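# Hook the hex nut out onto the tape strip

## Task

Pull the hex nut free of the spacers around it and leave it resting entirely on the tape strip, no part hanging off. The hook pick lying on the table (orange-brown handle, hooked tip) may be used. Spacers should stay standing: every spacer toppled or tilted at the end costs points, but getting the nut out matters more than sparing them.

## Robot and tools

Robot: two arms, left_arm and right_arm, facing each other across the table, each with a two-finger gripper. Names do not match image sides. In the scene frame the table centre is the origin, +z is up and the tabletop sits at z = +0.020 m. left_arm's base is at (-0.037, +0.460, +0.039) m, quat_wxyz (+0.707, 0, 0, -0.707); right_arm's is at (-0.030, -0.451, +0.039) m, quat_wxyz (+0.705, 0, 0, +0.709). Up is +z in both base frames. Each arm's reported hand pose, velocities and wrist camera pose are in that arm's own base frame; fixed cameras and the table use the scene frame. Reported hand poses may be a few cm off, worse at long reach.

Joint order (used in every row and every per-joint list): wrist roll (joint_5), waist (joint_0), elbow (joint_2), shoulder (joint_1), wrist yaw (joint_4), wrist pitch (joint_3). Stated ranges in rad: waist -3.054 to 3.054, shoulder 0.000 to 3.142, elbow 0.000 to 2.356, wrist pitch -1.571 to 1.571, wrist yaw -1.571 to 1.571, wrist roll -3.142 to 3.142; true ends may differ by up to 0.028 rad.

Row layout: one flat list of 14 numbers covering both arms, each in [-1, 1]: left_arm's 6 joints in the order above then its opening, then right_arm's 6 joints then its opening. Joint numbers are scaled offsets, not poses: 1.0 equals 2.055 rad for waist, shoulder and elbow and 4.263 rad for wrist pitch, yaw and roll. They are added to the Joint targets shown at the start of the action (not to the previous row), so repeating a value keeps moving further. Send 0 to keep a joint where its target is. The opening number is absolute: +1 fully open, empty fingers touch near -0.78, lower values change nothing; full open-to-closed takes at least about 0.6 s. To keep a gripper unchanged, resend its current command (0 means half-closed, not 'no change').

execute_actions(actions, cameras): actions is a list of actions; each action is a list of up to 15 rows, one per 1/30 s step, and a short action repeats its final row to fill 15 steps (0.5 s). An empty list just returns state and images. Any action asking a joint more than 0.028 rad beyond its range gets refused for both arms; a malformed action, or a bad first action, voids the whole call. Per step, targets can lead measured angles by at most 0.368 rad (big three joints) or 0.763 rad (wrist joints), and targets implying a gripper jump over 70 mm are scaled back, so large changes need several actions.

move(target, speed, blend, opening_speed, blocking, cameras): target is one 14-number row or a list of up to 15 rows, same layout and scale; every row is an offset from the Joint targets at the call, not from the previous row. Joints travel together, so grippers follow curves; nothing is avoided. speed in rad/s for the joint with the longest way, 0.01 to 7, default 0.5 (one value or one per target). blend in rad rounds corners of a list. opening_speed (0.2 or more, per second on the -1 to +1 scale) ramps the fingers. Paths take 0.5 s minimum and all rows share 10 s. blocking=false returns after about 0.5 s while motion continues. The 'move:' line reports done, off_target (resting more than 0.03 rad from target), moving, held, or fault, plus limits=held if steps were withheld.

wait(seconds 0 to 10) lets time pass holding commands; stop brakes a running move; zoom_image(camera, region [x0, y0, x1, y1] in pixels, at most 504 by 504) enlarges part of the latest image from cam_high, cam_low, cam_left_wrist or cam_right_wrist (each 672x504); read_manual returns licence texts; finished_scene (scene 1) ends irreversibly, and the nut must stay on the tape without the robot.

Results: Joint positions and Joint velocities give one block per arm in joint order plus finger-pad gap (m; 0.080 open). Joint targets are what your next offsets add to. grip_measured uses the command scale; to hold something, command about 0.08 below its reading at first touch. end_effector_position is the point between the fingers, 3 to 4 cm behind the tips; fingers point along gripper +x and close along y, and only the last 1.5 cm of each inner face is flat. Joint torques and External joint torques are per joint (positive toward larger angle; an outside push toward larger angle lowers the external value). Wrist depth gives 7x7 median distances in mm per wrist camera (70 to 1000, '-' for none). Messages to watch: 'joint sent to its limit', 'joint command not followed' (clearance check altered targets), blocked, TORQUE FAULT (10 s stop; limits N m: waist 18.2, shoulder 22.5, elbow 22.4, wrist pitch 5.92, wrist yaw 5.9, wrist roll 5.54), MOTOR HOT from 50 °C and OVER-TEMPERATURE FAULT at 95 °C.

Avoid: dropping or knocking anything off the table (task fails), hitting or squeezing the other arm (can end the scene), fast impacts and hard shoves, releasing moving parts, pushing into obstacles, long stretched holds that heat motors, and toppling spacers while dragging the nut out with the hook. To stop pressing on something, command targets back past the measured positions. Loose objects can occasionally be nudged by the scene.

Each tool is called after "Emit:" as name([rows], argument=value, ...), one row to a line, values as JSON.

## Session

Emit:
execute_actions(actions=[])

Scene clock: 0.00 s.
left_arm: end_effector_position=(+0.0805, +0.2876, +0.3264) grip_measured=+0.989 end_effector_quat_wxyz=(+0.880, +0.018, +0.406, +0.245) | right_arm: end_effector_position=(+0.3004, -0.0303, +0.2340) grip_measured=+1.000 end_effector_quat_wxyz=(+0.824, +0.176, +0.287, -0.456)
Joint names: [wrist roll, waist, elbow, shoulder, wrist yaw, wrist pitch]
Joint positions: left_arm=[1.059 1.581 1.661 1.37 0.588 -1.305 0.08] | right_arm=[1.159 0.277 1.272 1.394 0.833 -1.107 0.08]
Joint velocities: within noise
Joint torques (N m): no reading
External joint torques (N m): no reading
Motor temperatures (°C): left_arm=[33 40 32 30 39 44] | right_arm=[38 35 33 31 32 37]
Heat: left arm: hottest wrist pitch 44 °C (+0.0 °C/min); right arm: hottest wrist roll 38 °C (+0.0 °C/min).
Wrist depth (mm): cam_left_wrist=[775 973 - - 544 514 476 / 809 - - - 495 478 453 / 855 - - - 465 445 358 / 911 - - - 435 415 358 / 925 86 - 421 410 - 320 / - 86 - 395 387 - - / - - - 360 351 333 -] | cam_right_wrist=[515 552 531 - - - 908 / 436 365 481 476 - - - / 377 353 412 427 411 413 - / 357 369 378 379 371 381 381 / 341 346 340 341 330 343 329 / - - 305 312 312 300 81 / - - 282 286 286 286 73]
Joint targets: left_arm=[1.059 1.581 1.663 1.368 0.589 -1.303] | right_arm=[1.159 0.277 1.275 1.391 0.835 -1.106]
Tool commands: left_gripper/opening=+0.989207 right_gripper/opening=+1.0

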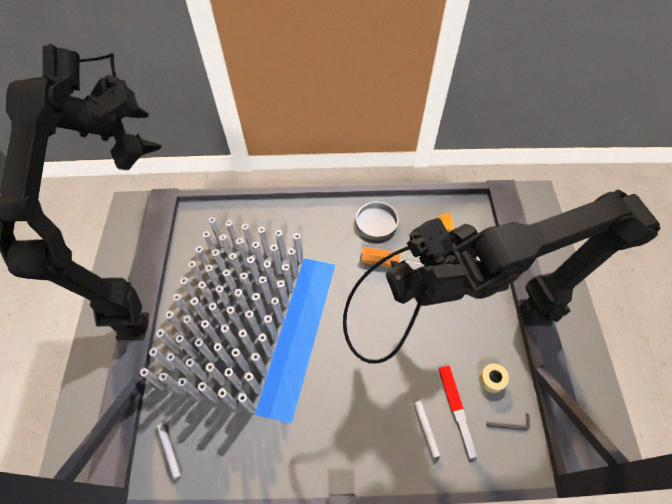

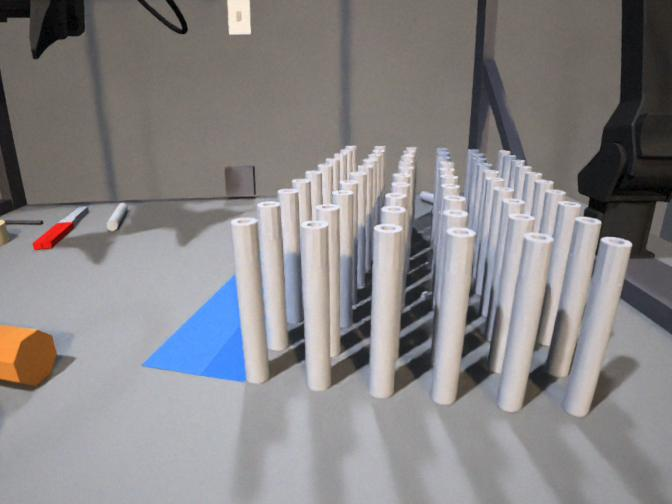

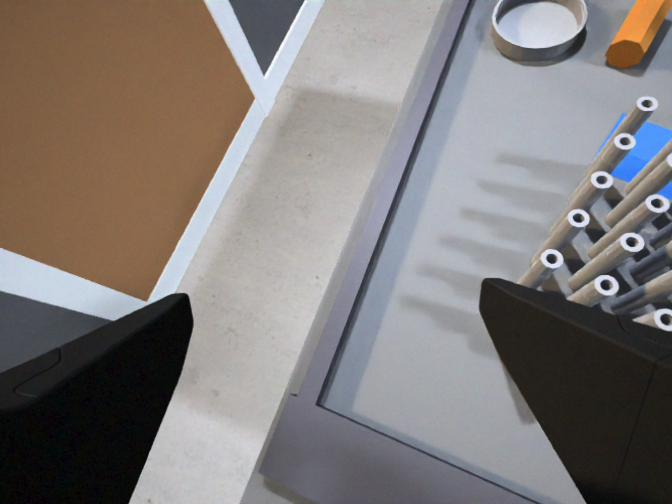

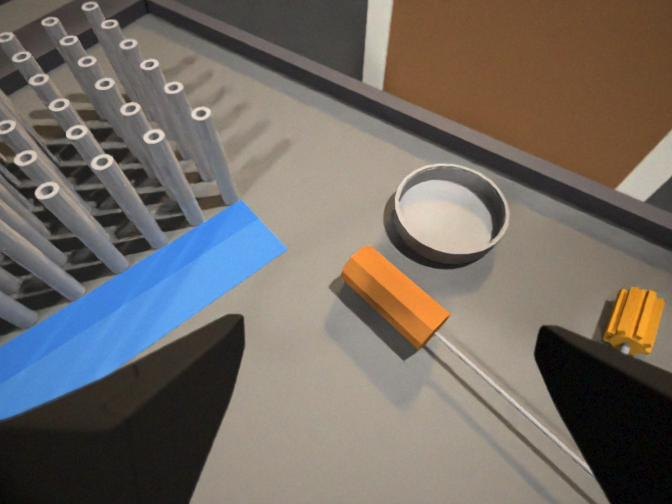

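Emit:
zoom_image(camera="cam_high", region=[130, 200, 350, 430])

Emit:
zoom_image(camera="cam_low", region=[230, 140, 630, 420])

Emit:
zoom_image(camera="cam_high", region=[340, 190, 560, 380])

Scaled by 2.191 from the camera's 672x504 image, which has a finer 960x720 frame.

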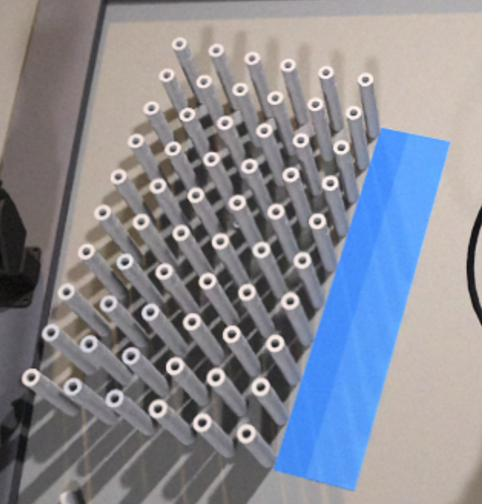

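Scaled by 1.260 from the camera's 672x504 image, which has a finer 960x720 frame.

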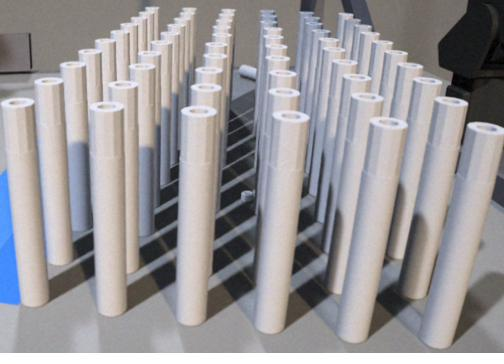

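Scaled by 2.291 from the camera's 672x504 image, which has a finer 960x720 frame.

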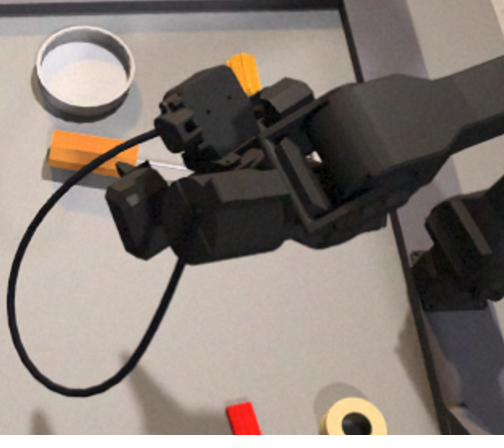

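Emit:
zoom_image(camera="cam_high", region=[200, 260, 290, 350])

Emit:
zoom_image(camera="cam_low", region=[380, 250, 470, 330])

Emit:
zoom_image(camera="cam_high", region=[140, 200, 240, 300])

Emit:
zoom_image(camera="cam_high", region=[230, 200, 330, 300])

Emit:
zoom_image(camera="cam_high", region=[130, 290, 240, 400])

Emit:
zoom_image(camera="cam_high", region=[210, 290, 320, 430])

Scaled by 5.600 from the camera's 672x504 image, which has a finer 960x720 frame.

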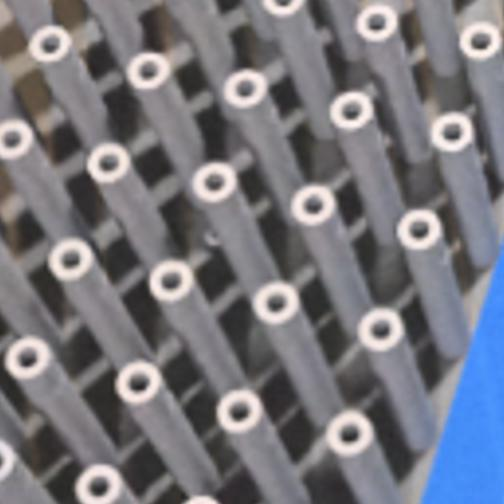

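Scaled by 5.600 from the camera's 672x504 image, which has a finer 960x720 frame.

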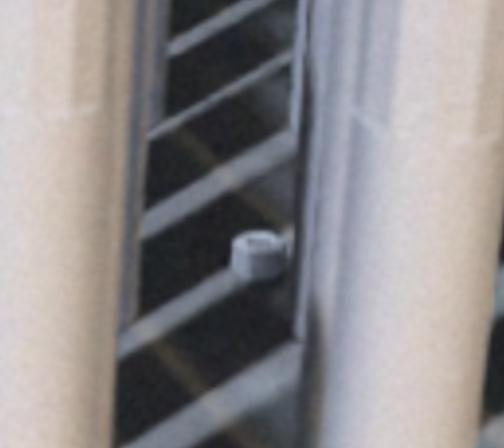

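Scaled by 5.040 from the camera's 672x504 image, which has a finer 960x720 frame.

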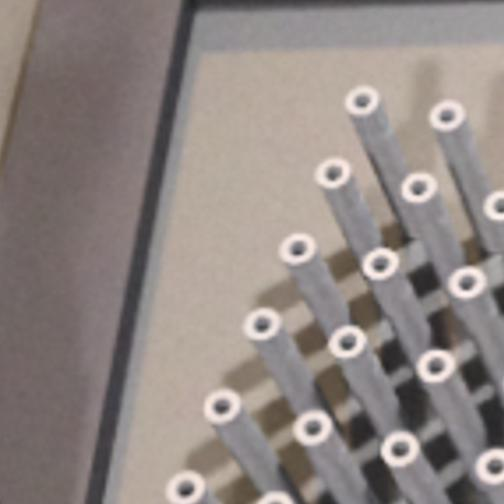

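Scaled by 5.040 from the camera's 672x504 image, which has a finer 960x720 frame.

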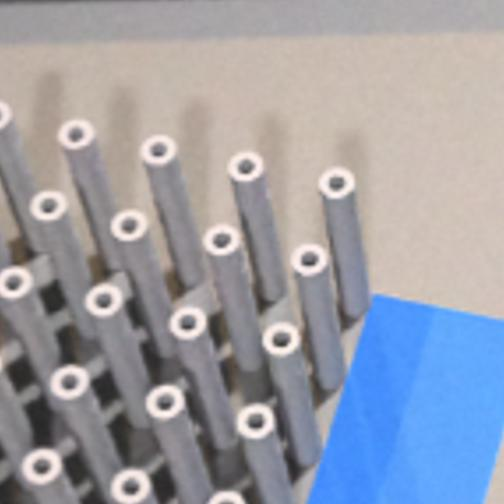

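Scaled by 4.582 from the camera's 672x504 image, which has a finer 960x720 frame.

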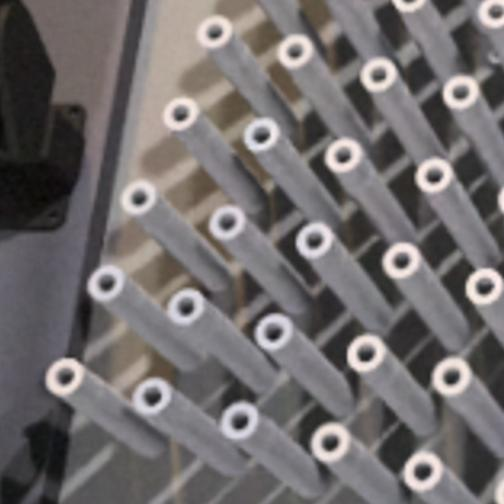

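Scaled by 3.600 from the camera's 672x504 image, which has a finer 960x720 frame.

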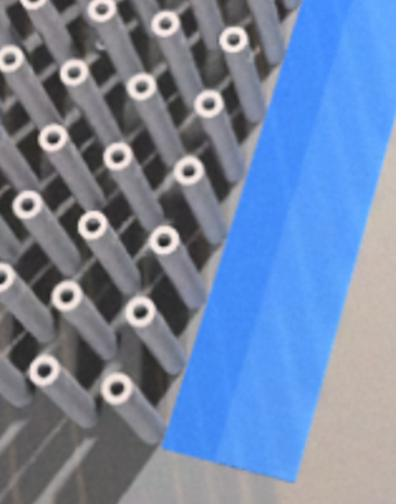

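Emit:
move(target=[0,0,0,0,0,0,0.989,-0.2719,-0.3684,0.0866,0.1071,-0.1959,-0.0720,1.0], speed=0.8)

Scene clock: 91.17 s.
left_arm: end_effector_position=(+0.0805, +0.2876, +0.3264) grip_measured=+0.989 end_effector_quat_wxyz=(+0.880, +0.018, +0.406, +0.245) | right_arm: end_effector_position=(+0.2483, -0.1288, +0.1686) grip_measured=+1.000 end_effector_quat_wxyz=(+0.686, +0.167, +0.688, -0.169)
Joint names: [wrist roll, waist, elbow, shoulder, wrist yaw, wrist pitch]
Joint positions: left_arm=[1.059 1.581 1.661 1.37 0.588 -1.305 0.08] | right_arm=[0.004 -0.477 1.441 1.604 0.004 -1.411 0.08]
Joint velocities: within noise
Joint torques (N m): left_arm=[-0.02 0.02 6.15 -4.15 0.39 1.46] | right_arm=[-0.1 -0.21 7.8 -6.43 -0.11 0.13]
External joint torques (N m): left_arm=[0 0.02 0.59 -0.06 0.07 0.39] | right_arm=[-0.1 -0.19 2.32 -0.71 -0.11 -0.2]
Motor temperatures (°C): left_arm=[33 38 35 35 38 46] | right_arm=[37 34 38 34 33 38]
Heat: left arm: hottest wrist pitch 46 °C (+0.0 °C/min); right arm: hottest elbow 38 °C (+1.0 °C/min).
Wrist depth (mm): cam_left_wrist=[770 968 - - 547 513 474 / 815 - - - 493 477 455 / 857 - - - 466 445 372 / 897 - - - 436 417 359 / 913 86 - 421 411 - 320 / - 86 - 395 388 - - / - - - 362 352 332 -] | cam_right_wrist=[216 215 213 185 211 210 210 / 229 228 227 224 225 223 223 / 244 242 240 239 238 238 234 / 259 260 258 255 254 250 226 / 281 273 271 275 273 266 267 / - - 297 296 295 268 81 / - - 323 318 307 297 73]
Joint targets: left_arm=[1.059 1.581 1.663 1.368 0.589 -1.303] | right_arm=[0.000 -0.480 1.453 1.611 0.000 -1.413]
move: done

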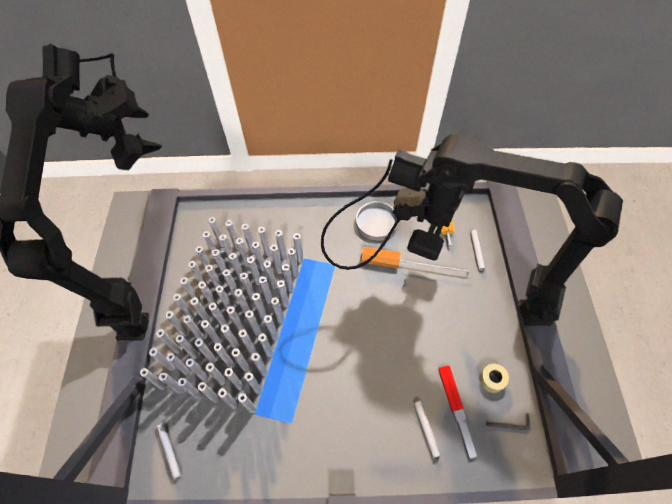

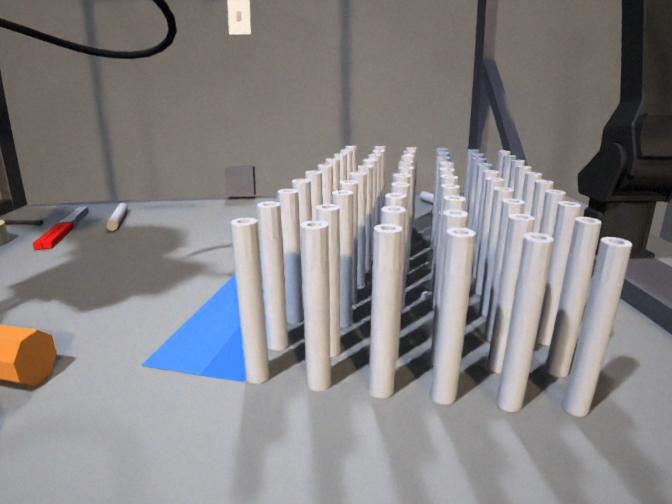

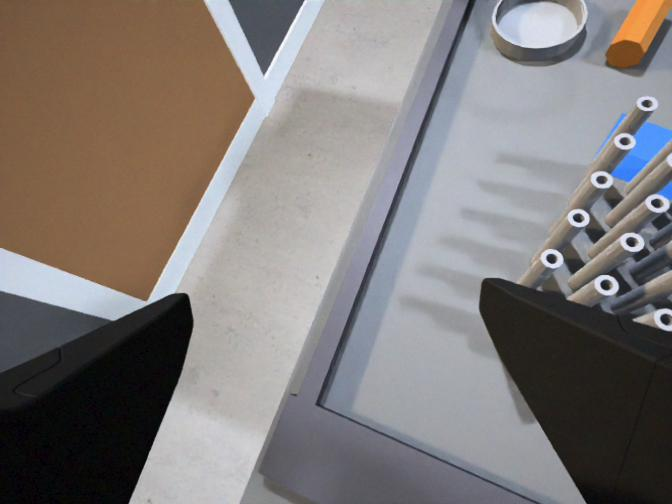

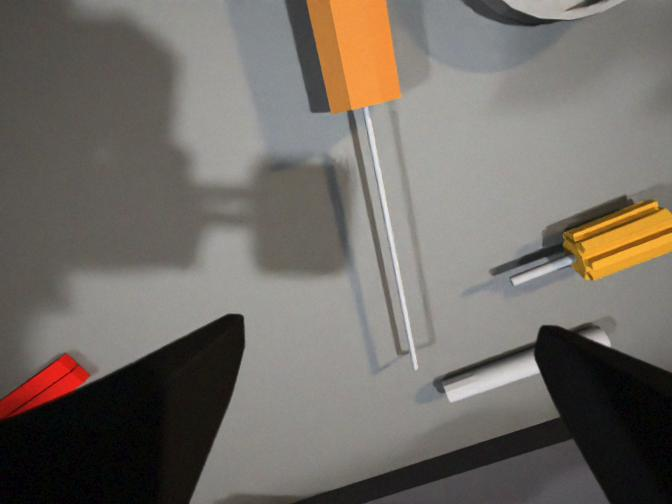

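Emit:
zoom_image(camera="cam_right_wrist", region=[330, 280, 490, 400])

Emit:
zoom_image(camera="cam_right_wrist", region=[250, 0, 500, 190])

Emit:
zoom_image(camera="cam_high", region=[340, 230, 490, 310])

Scaled by 3.150 from the camera's 672x504 image, which has a finer 960x720 frame.

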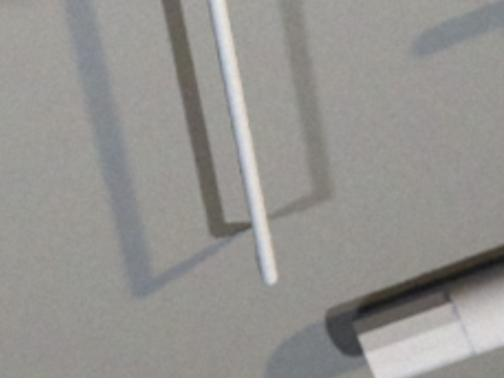

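Scaled by 2.016 from the camera's 672x504 image, which has a finer 960x720 frame.

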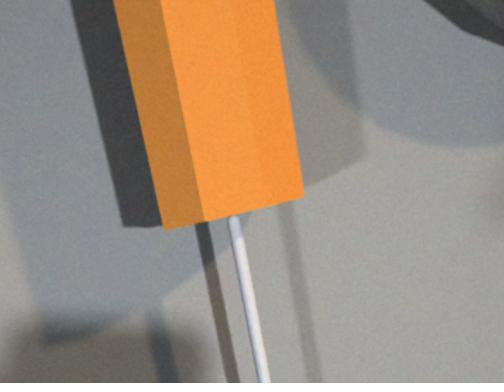

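Scaled by 3.360 from the camera's 672x504 image, which has a finer 960x720 frame.

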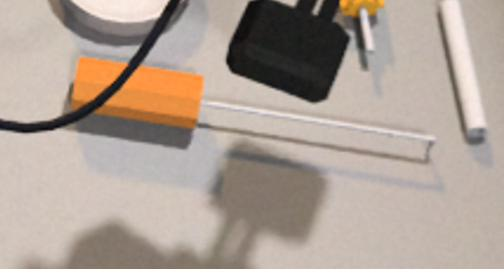

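Emit:
move(target=[-0.8846,-0.6672,-0.2050,-0.0183,-0.1382,-0.0420,0.989,-0.0460,0.0134,0.1107,0.1964,0,0.0414,1.0], speed=1.2)

Scene clock: 165.13 s.
left_arm: end_effector_position=(+0.2050, +0.0438, +0.1807) grip_measured=+0.989 end_effector_quat_wxyz=(-0.079, +0.704, -0.080, -0.702) | right_arm: end_effector_position=(+0.3418, -0.1684, +0.1002) grip_measured=+1.000 end_effector_quat_wxyz=(+0.698, +0.093, +0.704, -0.094)
Joint names: [wrist roll, waist, elbow, shoulder, wrist yaw, wrist pitch]
Joint positions: left_arm=[-2.705 0.212 1.253 1.341 0.002 -1.481 0.08] | right_arm=[-0.192 -0.456 1.669 2.006 0.004 -1.24 0.08]
Joint velocities: within noise
Joint torques (N m): left_arm=[-0.23 -0.21 4.41 -4.63 -0.14 0.32] | right_arm=[-0.1 0.45 7.73 -9.69 -0.11 0.5]
External joint torques (N m): left_arm=[-0.23 -0.21 -1.01 -0.9 -0.13 0.07] | right_arm=[-0.1 0.44 2.25 -1.08 -0.09 0.19]
Motor temperatures (°C): left_arm=[32 37 36 36 38 46] | right_arm=[36 34 38 34 32 36]
Heat: left arm: hottest wrist pitch 46 °C (+0.0 °C/min); right arm: hottest elbow 38 °C (+0.0 °C/min).
Wrist depth (mm): cam_left_wrist=[173 169 222 224 226 183 163 / 233 236 237 243 242 246 249 / 243 245 254 259 254 260 221 / 179 192 236 271 239 202 197 / 224 86 226 291 203 - 210 / - 87 240 316 239 - - / - 203 337 346 349 210 -] | cam_right_wrist=[153 152 150 150 149 147 145 / 162 161 161 157 158 155 153 / 172 171 170 136 166 164 163 / 185 185 182 144 176 176 174 / 199 194 193 157 192 189 189 / - - 211 210 208 204 81 / - - 231 229 226 225 73]
Joint targets: left_arm=[-2.712 0.210 1.242 1.330 0.000 -1.483] | right_arm=[-0.196 -0.452 1.681 2.015 0.000 -1.237]
move: done

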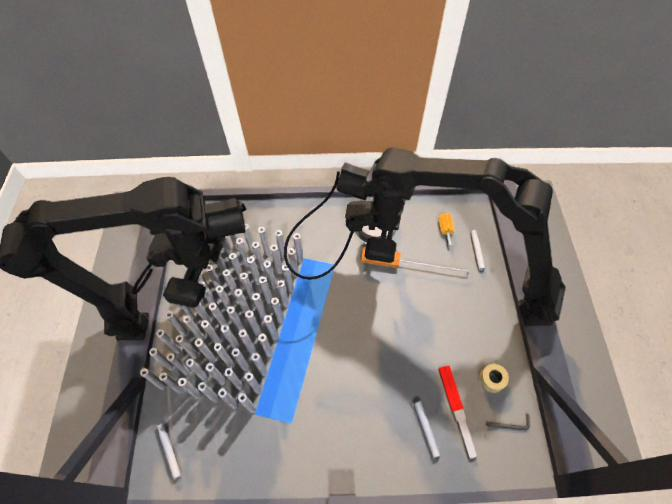

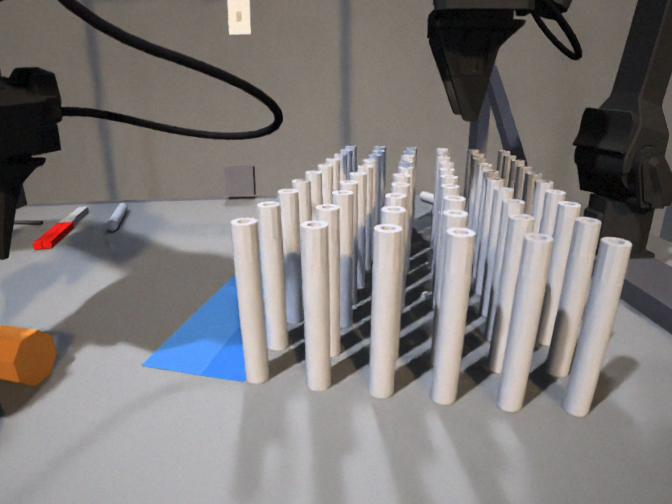

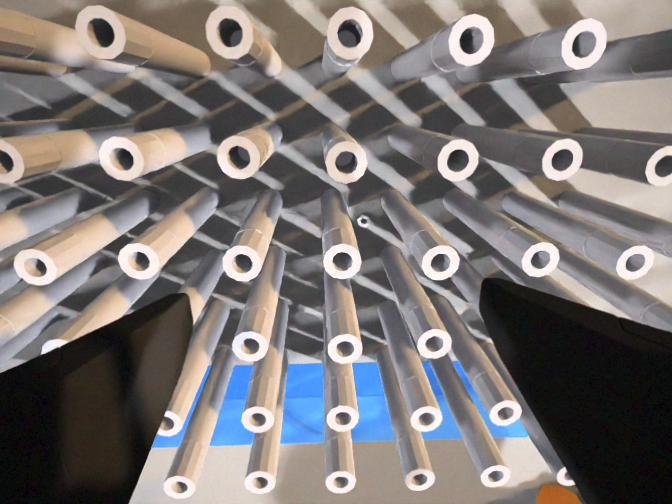

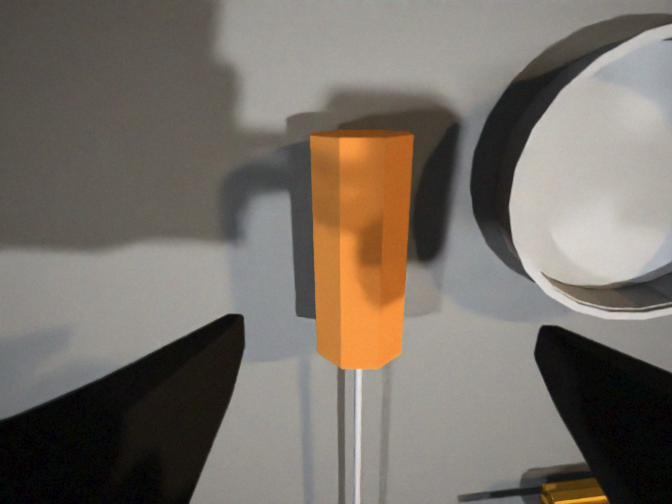

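Emit:
move(target=[0,0,0,0,0,0,0.989,-0.0021,0.0050,-0.0867,0.0218,0,0.0524,1.0], speed=0.4, cameras=["cam_right_wrist","cam_low"])

Emit:
zoom_image(camera="cam_low", region=[0, 240, 160, 420])

Scene clock: 188.03 s.
left_arm: end_effector_position=(+0.2049, +0.0438, +0.1806) grip_measured=+0.989 end_effector_quat_wxyz=(-0.079, +0.704, -0.080, -0.702) | right_arm: end_effector_position=(+0.3471, -0.1664, +0.0431) grip_measured=+1.000 end_effector_quat_wxyz=(+0.704, +0.084, +0.700, -0.088)
Joint names: [wrist roll, waist, elbow, shoulder, wrist yaw, wrist pitch]
Joint positions: left_arm=[-2.705 0.212 1.253 1.341 0.002 -1.481 0.08] | right_arm=[-0.201 -0.446 1.508 2.054 0.004 -1.017 0.08]
Joint velocities: within noise
Joint torques (N m): left_arm=[-0.23 -0.2 4.41 -4.68 -0.13 0.34] | right_arm=[-0.09 0.35 5.27 -10.04 -0.11 0.54]
External joint torques (N m): left_arm=[-0.23 -0.18 -1.03 -0.93 -0.11 0.08] | right_arm=[-0.09 0.36 -0.04 -1.4 -0.1 0.17]
Motor temperatures (°C): left_arm=[32 37 36 36 38 44] | right_arm=[36 34 39 38 32 36]
Heat: left arm: hottest wrist pitch 44 °C (-2.0 °C/min); right arm: hottest elbow 39 °C (+1.0 °C/min).
Wrist depth (mm): cam_left_wrist=[173 169 222 225 226 196 163 / 232 236 238 242 243 246 249 / 242 246 253 258 254 253 221 / 178 192 237 270 239 203 196 / 224 86 227 291 203 - 211 / - 87 240 317 240 - - / - 203 336 346 224 201 -] | cam_right_wrist=[- 101 101 100 99 99 99 / - 107 108 105 104 104 103 / 115 113 - 109 109 111 106 / 122 123 121 - 84 118 112 / 131 129 128 90 98 125 120 / - - 138 97 103 134 81 / - - 151 104 146 148 73]
Joint targets: left_arm=[-2.712 0.210 1.242 1.330 0.000 -1.482] | right_arm=[-0.205 -0.442 1.503 2.059 0.000 -1.013]
move: done
Images, in order (width x height): cam_low 672x504, cam_right_wrist 672x504.

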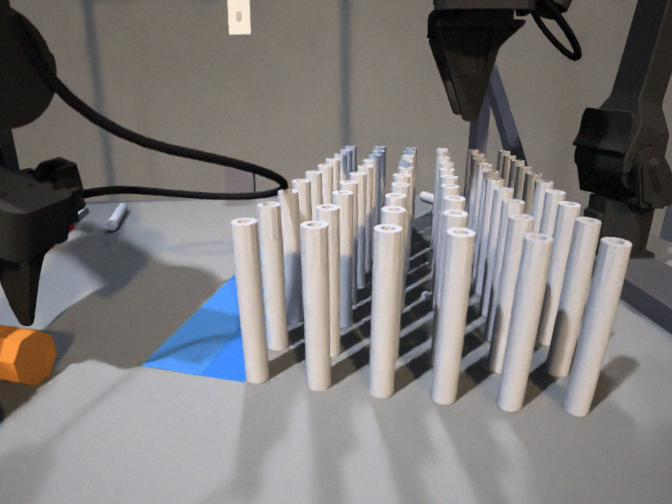

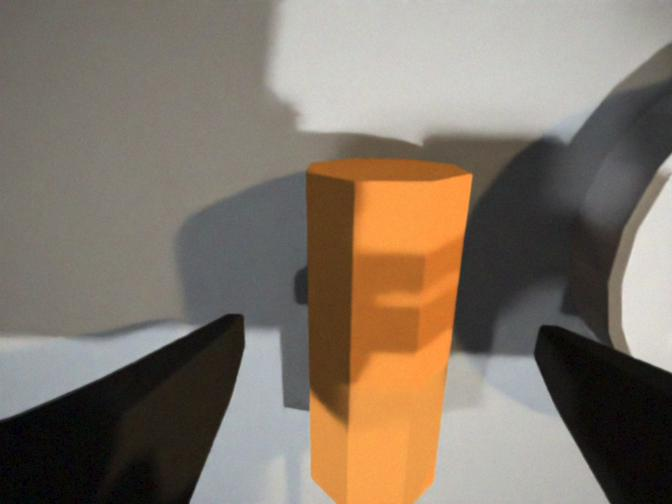

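Scaled by 2.800 from the camera's 672x504 image, which has a finer 960x720 frame.

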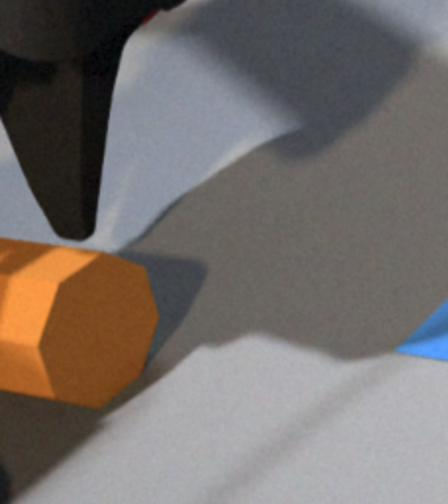

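Emit:
move(target=[0,0,0,0,0,0,0.989,0,0.0003,-0.0358,-0.0027,0,0.0155,1.0], speed=0.15, cameras=["cam_right_wrist","cam_low"])

Scene clock: 210.40 s.
left_arm: end_effector_position=(+0.2049, +0.0438, +0.1806) grip_measured=+0.989 end_effector_quat_wxyz=(-0.079, +0.704, -0.080, -0.702) | right_arm: end_effector_position=(+0.3402, -0.1629, +0.0257) grip_measured=+1.000 end_effector_quat_wxyz=(+0.702, +0.085, +0.702, -0.087)
Joint names: [wrist roll, waist, elbow, shoulder, wrist yaw, wrist pitch]
Joint positions: left_arm=[-2.705 0.212 1.253 1.341 0.002 -1.481 0.08] | right_arm=[-0.202 -0.445 1.435 2.054 0.004 -0.951 0.08]
Joint velocities: within noise
Joint torques (N m): left_arm=[-0.22 -0.19 4.44 -4.7 -0.13 0.32] | right_arm=[-0.09 0.33 5.05 -10.78 -0.1 0.56]
External joint torques (N m): left_arm=[-0.22 -0.16 -1.04 -0.91 -0.12 0.07] | right_arm=[-0.09 0.37 -0.03 -2.33 -0.09 0.24]
Motor temperatures (°C): left_arm=[32 37 36 36 37 44] | right_arm=[36 34 37 38 32 36]
Heat: left arm: hottest wrist pitch 44 °C (-2.0 °C/min); right arm: hottest shoulder 38 °C (+4.0 °C/min).
Wrist depth (mm): cam_left_wrist=[173 169 221 225 226 195 163 / 233 236 237 242 244 246 248 / 243 246 253 258 254 253 221 / 179 192 236 270 238 203 196 / 224 86 226 291 203 - 211 / - 86 240 317 239 - - / - 202 338 347 235 207 -] | cam_right_wrist=[- 86 84 85 84 83 84 / - 91 93 89 88 89 88 / 98 97 97 - - 94 93 / - 104 103 - - 99 99 / 114 109 108 - - 106 106 / - - 117 79 - 116 81 / - - 129 83 82 127 73]
Joint targets: left_arm=[-2.712 0.210 1.242 1.330 0.000 -1.482] | right_arm=[-0.205 -0.441 1.429 2.054 0.000 -0.947]
move: done
Images, in order (width x height): cam_low 672x504, cam_right_wrist 672x504.

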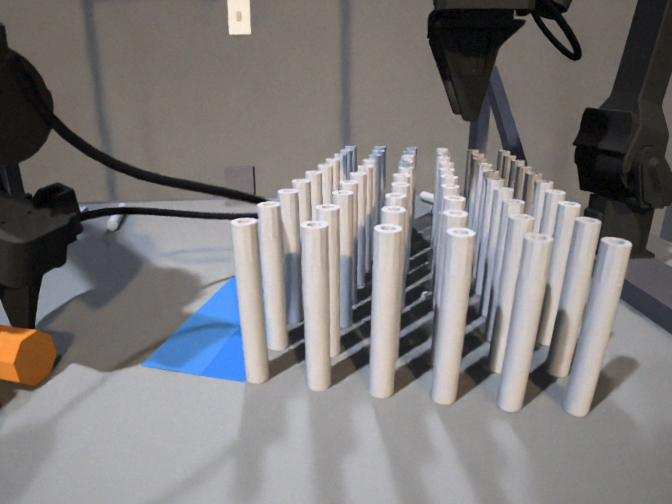

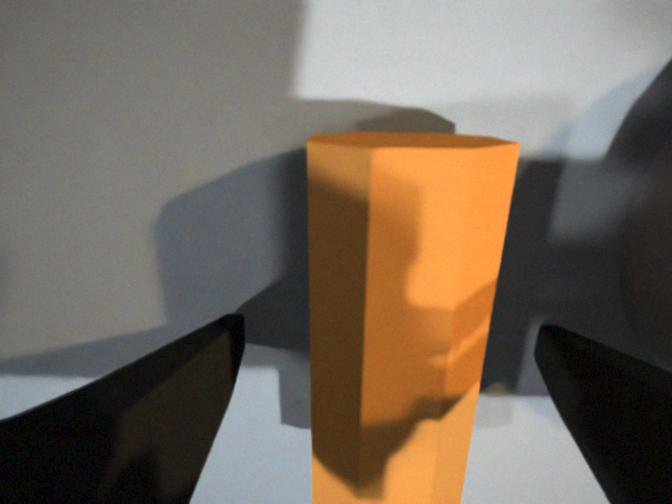

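Emit:
move(target=[0,0,0,0,0,0,0.989,0,0,0,0,0,0,-0.1], opening_speed=1.2, cameras=["cam_right_wrist"])

Scene clock: 214.20 s.
left_arm: end_effector_position=(+0.2049, +0.0438, +0.1806) grip_measured=+0.989 end_effector_quat_wxyz=(-0.078, +0.704, -0.079, -0.702) | right_arm: end_effector_position=(+0.3404, -0.1628, +0.0257) grip_measured=-0.016 end_effector_quat_wxyz=(+0.702, +0.084, +0.702, -0.087)
Joint names: [wrist roll, waist, elbow, shoulder, wrist yaw, wrist pitch]
Joint positions: left_arm=[-2.706 0.212 1.253 1.341 0.002 -1.481 0.08] | right_arm=[-0.202 -0.445 1.435 2.054 0.003 -0.95 0.034]
Joint velocities: within noise
Joint torques (N m): left_arm=[-0.22 -0.24 4.47 -4.61 -0.13 0.33] | right_arm=[-0.06 0.39 5.15 -10.69 -0.09 0.49]
External joint torques (N m): left_arm=[-0.22 -0.26 -0.97 -0.9 -0.11 0.07] | right_arm=[-0.07 0.44 0.01 -2.17 -0.08 0.16]
Motor temperatures (°C): left_arm=[32 37 36 36 37 44] | right_arm=[36 34 37 38 32 36]
Heat: left arm: hottest wrist pitch 44 °C (-2.0 °C/min); right arm: hottest shoulder 38 °C (+4.1 °C/min).
Wrist depth (mm): cam_left_wrist=[173 169 221 224 226 195 163 / 233 237 238 242 243 246 248 / 243 246 254 258 255 252 221 / 179 192 236 270 238 203 197 / 224 86 227 291 203 - 210 / - 86 240 317 239 - - / - 203 336 346 238 206 -] | cam_right_wrist=[- 87 85 85 85 - 85 / - 92 93 89 89 90 88 / 98 97 97 - - 96 93 / - 104 103 - - 100 99 / 114 110 111 79 - 106 107 / - 119 - 81 - 82 114 / - - - 84 80 72 -]
Joint targets: left_arm=[-2.712 0.210 1.242 1.330 0.000 -1.482] | right_arm=[-0.205 -0.441 1.429 2.054 0.000 -0.947]
move: done
Images, in order (width x height): cam_right_wrist 672x504.

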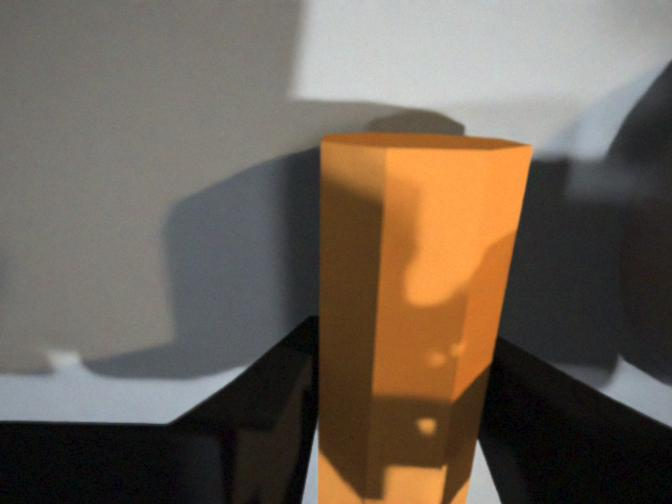

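Emit:
zoom_image(camera="cam_left_wrist", region=[330, 190, 400, 250])

Emit:
move(target=[0,0,0,0,0,0,0.989,0,0,0.0667,0.0180,0,-0.0235,-0.1], speed=0.3)

This scene's latest camera images include none from cam_left_wrist. They are from: cam_right_wrist. cam_left_wrist's image comes with the result of a call that names it in "cameras".

Scene clock: 238.70 s.
left_arm: end_effector_position=(+0.2049, +0.0438, +0.1806) grip_measured=+0.989 end_effector_quat_wxyz=(-0.078, +0.704, -0.079, -0.702) | right_arm: end_effector_position=(+0.3520, -0.1683, +0.0428) grip_measured=-0.016 end_effector_quat_wxyz=(+0.700, +0.085, +0.704, -0.086)
Joint names: [wrist roll, waist, elbow, shoulder, wrist yaw, wrist pitch]
Joint positions: left_arm=[-2.706 0.212 1.253 1.341 0.002 -1.481 0.08] | right_arm=[-0.202 -0.445 1.553 2.085 0.003 -1.045 0.034]
Joint velocities: within noise
Joint torques (N m): left_arm=[-0.22 -0.23 4.41 -4.62 -0.14 0.33] | right_arm=[-0.06 0.5 7.63 -10.4 -0.09 0.08]
External joint torques (N m): left_arm=[-0.22 -0.25 -1.11 -0.81 -0.11 0.06] | right_arm=[-0.06 0.47 2.43 -1.62 -0.07 -0.22]
Motor temperatures (°C): left_arm=[32 37 35 36 37 43] | right_arm=[35 34 36 39 32 36]
Heat: left arm: hottest wrist pitch 43 °C (-2.0 °C/min); right arm: hottest shoulder 39 °C (+2.0 °C/min).
Wrist depth (mm): cam_left_wrist=[172 169 209 225 226 195 163 / 232 237 238 243 243 245 249 / 242 246 254 258 254 252 222 / 179 192 235 271 238 203 197 / 224 86 226 292 203 - 211 / - 87 240 316 248 - - / - 202 336 346 344 351 -] | cam_right_wrist=[- 100 99 98 98 97 98 / - 106 106 103 102 103 101 / 114 113 113 - - 110 102 / 122 122 120 - - 117 110 / 131 130 129 79 - 124 122 / 142 139 - 81 - 82 127 / - - - 84 80 73 -]
Joint targets: left_arm=[-2.712 0.210 1.242 1.330 0.000 -1.482] | right_arm=[-0.205 -0.441 1.566 2.091 0.000 -1.048]
move: done

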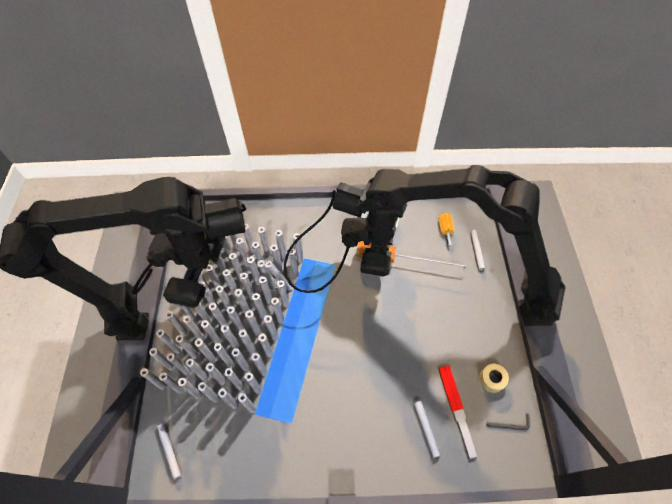

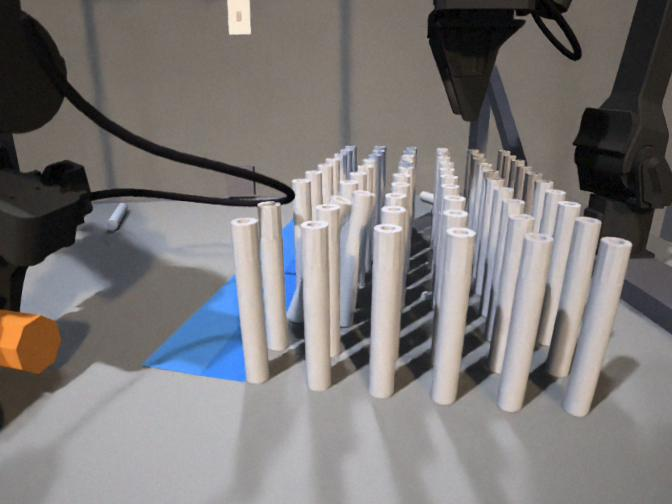

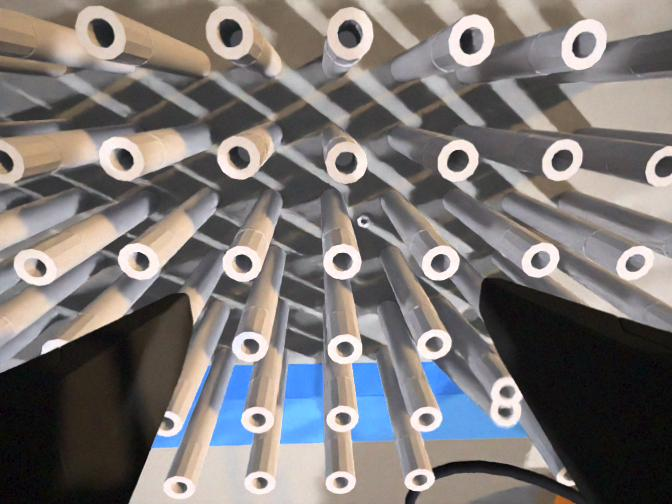

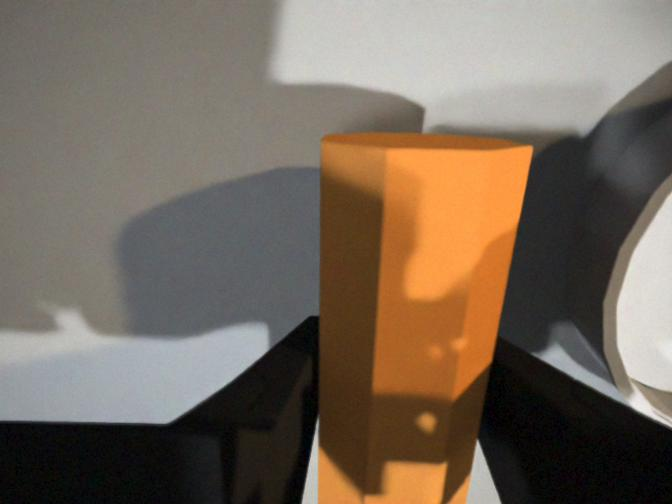

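Emit:
zoom_image(camera="cam_high", region=[230, 170, 430, 330])

Emit:
zoom_image(camera="cam_low", region=[220, 150, 480, 400])

Emit:
zoom_image(camera="cam_left_wrist", region=[400, 330, 600, 504])

Emit:
zoom_image(camera="cam_left_wrist", region=[330, 190, 400, 250])

Scaled by 2.520 from the camera's 672x504 image, which has a finer 960x720 frame.

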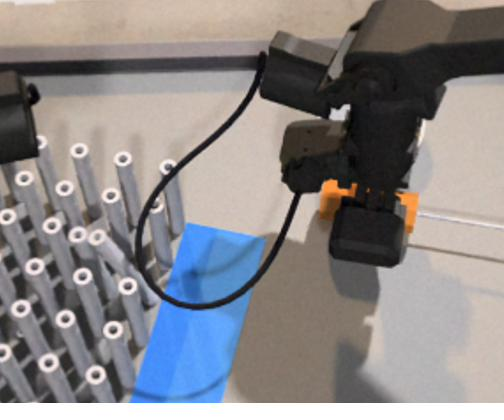

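Scaled by 1.938 from the camera's 672x504 image, which has a finer 960x720 frame.

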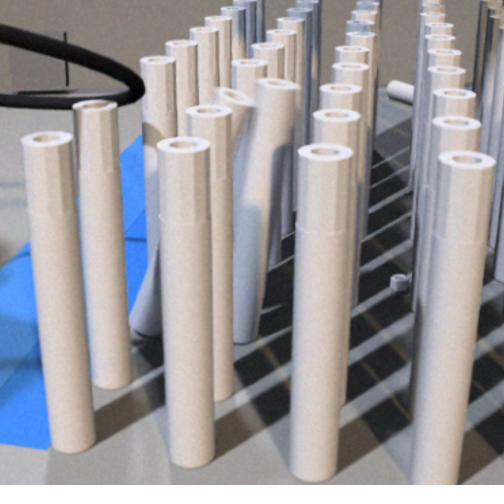

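Scaled by 2.520 from the camera's 672x504 image, which has a finer 960x720 frame.

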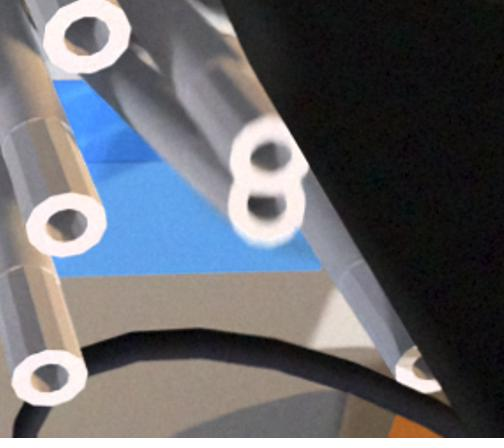

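Scaled by 7.200 from the camera's 672x504 image, which has a finer 960x720 frame.

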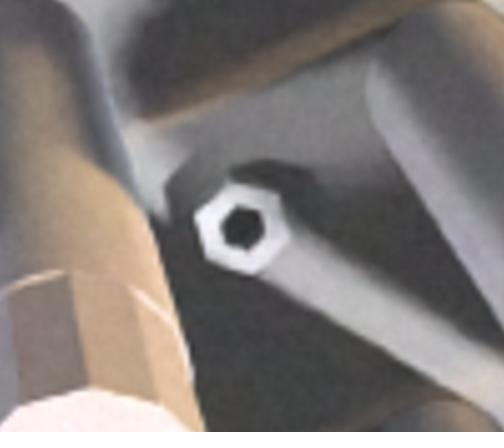

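Emit:
move(target=[0,0,0,0,0,0,0.989,0,0,-0.0550,-0.2336,0,-0.0856,-0.1], speed=0.4, cameras=["cam_high","cam_low","cam_left_wrist"])

Scene clock: 262.33 s.
left_arm: end_effector_position=(+0.2049, +0.0438, +0.1806) grip_measured=+0.989 end_effector_quat_wxyz=(-0.078, +0.704, -0.079, -0.702) | right_arm: end_effector_position=(+0.2564, -0.1227, +0.1679) grip_measured=-0.016 end_effector_quat_wxyz=(+0.700, +0.085, +0.704, -0.086)
Joint names: [wrist roll, waist, elbow, shoulder, wrist yaw, wrist pitch]
Joint positions: left_arm=[-2.706 0.212 1.253 1.341 0.002 -1.481 0.08] | right_arm=[-0.202 -0.445 1.457 1.622 0.003 -1.41 0.034]
Joint velocities: within noise
Joint torques (N m): left_arm=[-0.23 -0.2 4.43 -4.63 -0.13 0.32] | right_arm=[-0.06 0.36 5.71 -9.06 -0.09 0.11]
External joint torques (N m): left_arm=[-0.23 -0.21 -1 -0.93 -0.11 0.07] | right_arm=[-0.06 0.33 0.23 -3.22 -0.07 -0.24]
Motor temperatures (°C): left_arm=[32 36 35 37 37 43] | right_arm=[35 34 37 43 32 35]
Heat: left arm: hottest wrist pitch 43 °C (-1.0 °C/min); right arm: hottest shoulder 43 °C (+5.1 °C/min).
Wrist depth (mm): cam_left_wrist=[173 169 221 225 210 230 233 / 233 236 238 243 235 244 237 / 242 246 254 258 247 260 265 / 179 192 236 271 256 274 197 / 224 86 227 292 201 - 210 / - 86 240 316 268 - - / - 203 338 347 351 356 -] | cam_right_wrist=[216 215 213 211 210 209 206 / 228 228 226 223 221 221 220 / 243 242 241 - - 235 234 / 261 258 257 - - 251 249 / 279 278 276 79 - 262 239 / 300 296 - 81 - 82 284 / - - - 84 80 72 -]
Joint targets: left_arm=[-2.712 0.210 1.242 1.330 0.000 -1.482] | right_arm=[-0.205 -0.441 1.453 1.611 0.000 -1.413]
move: done
Images, in order (width x height): cam_high 672x504, cam_low 672x504, cam_left_wrist 672x504.

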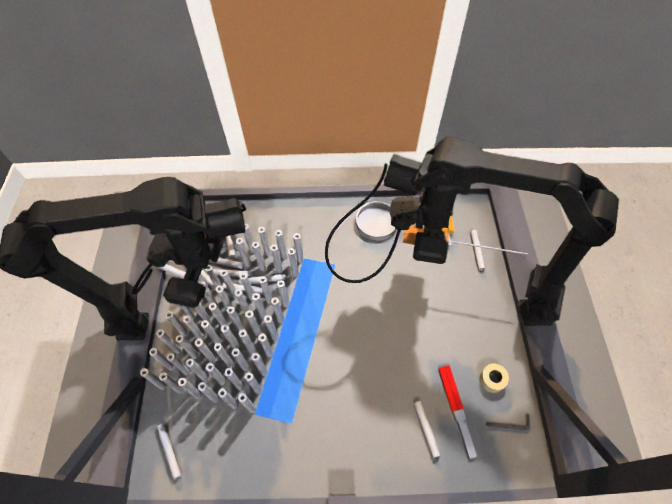

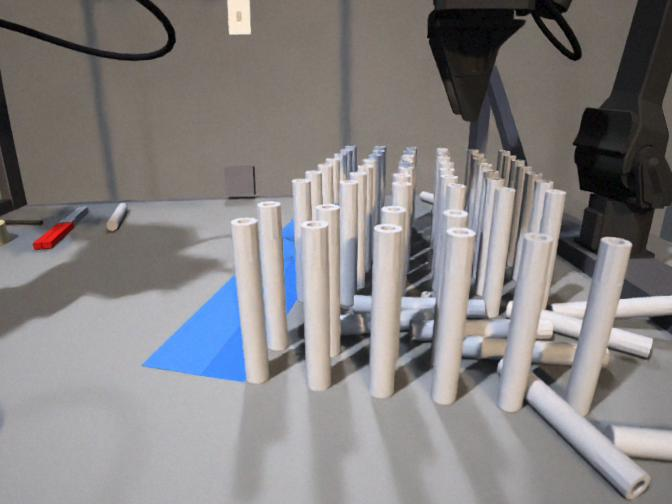

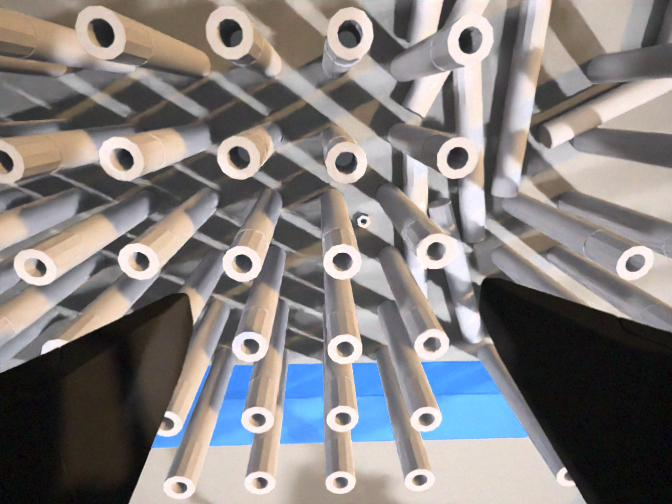

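Emit:
zoom_image(camera="cam_left_wrist", region=[300, 0, 672, 360])

Emit:
zoom_image(camera="cam_high", region=[130, 200, 350, 430])

Emit:
zoom_image(camera="cam_low", region=[230, 140, 672, 504])

Scaled by 1.355 from the camera's 672x504 image, which has a finer 960x720 frame.

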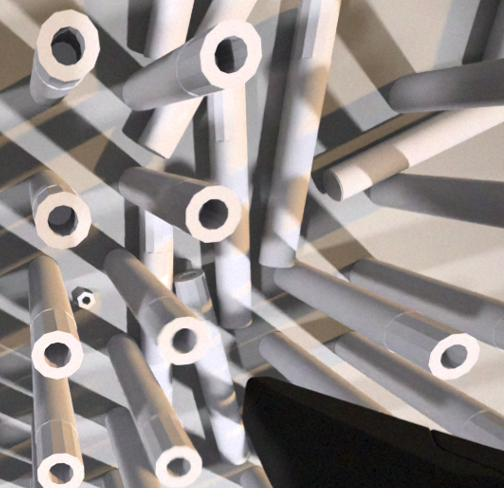

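Scaled by 2.191 from the camera's 672x504 image, which has a finer 960x720 frame.

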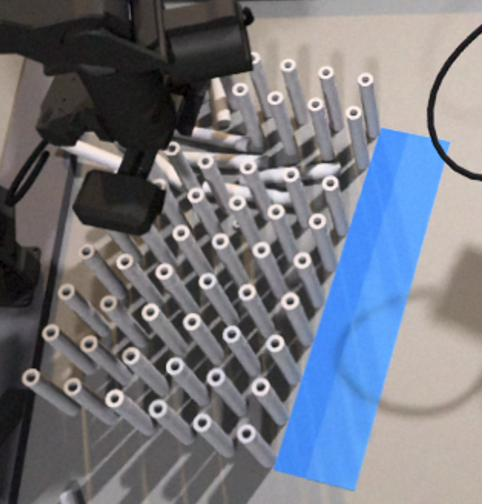

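Scaled by 1.140 from the camera's 672x504 image, which has a finer 960x720 frame.

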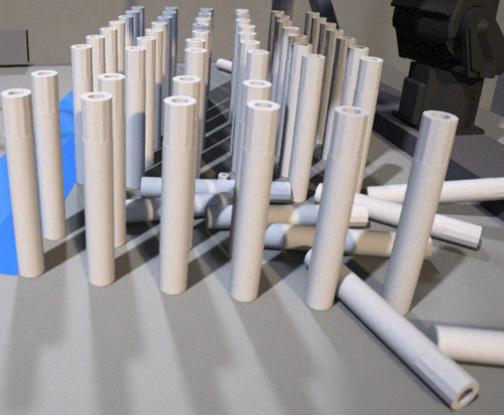

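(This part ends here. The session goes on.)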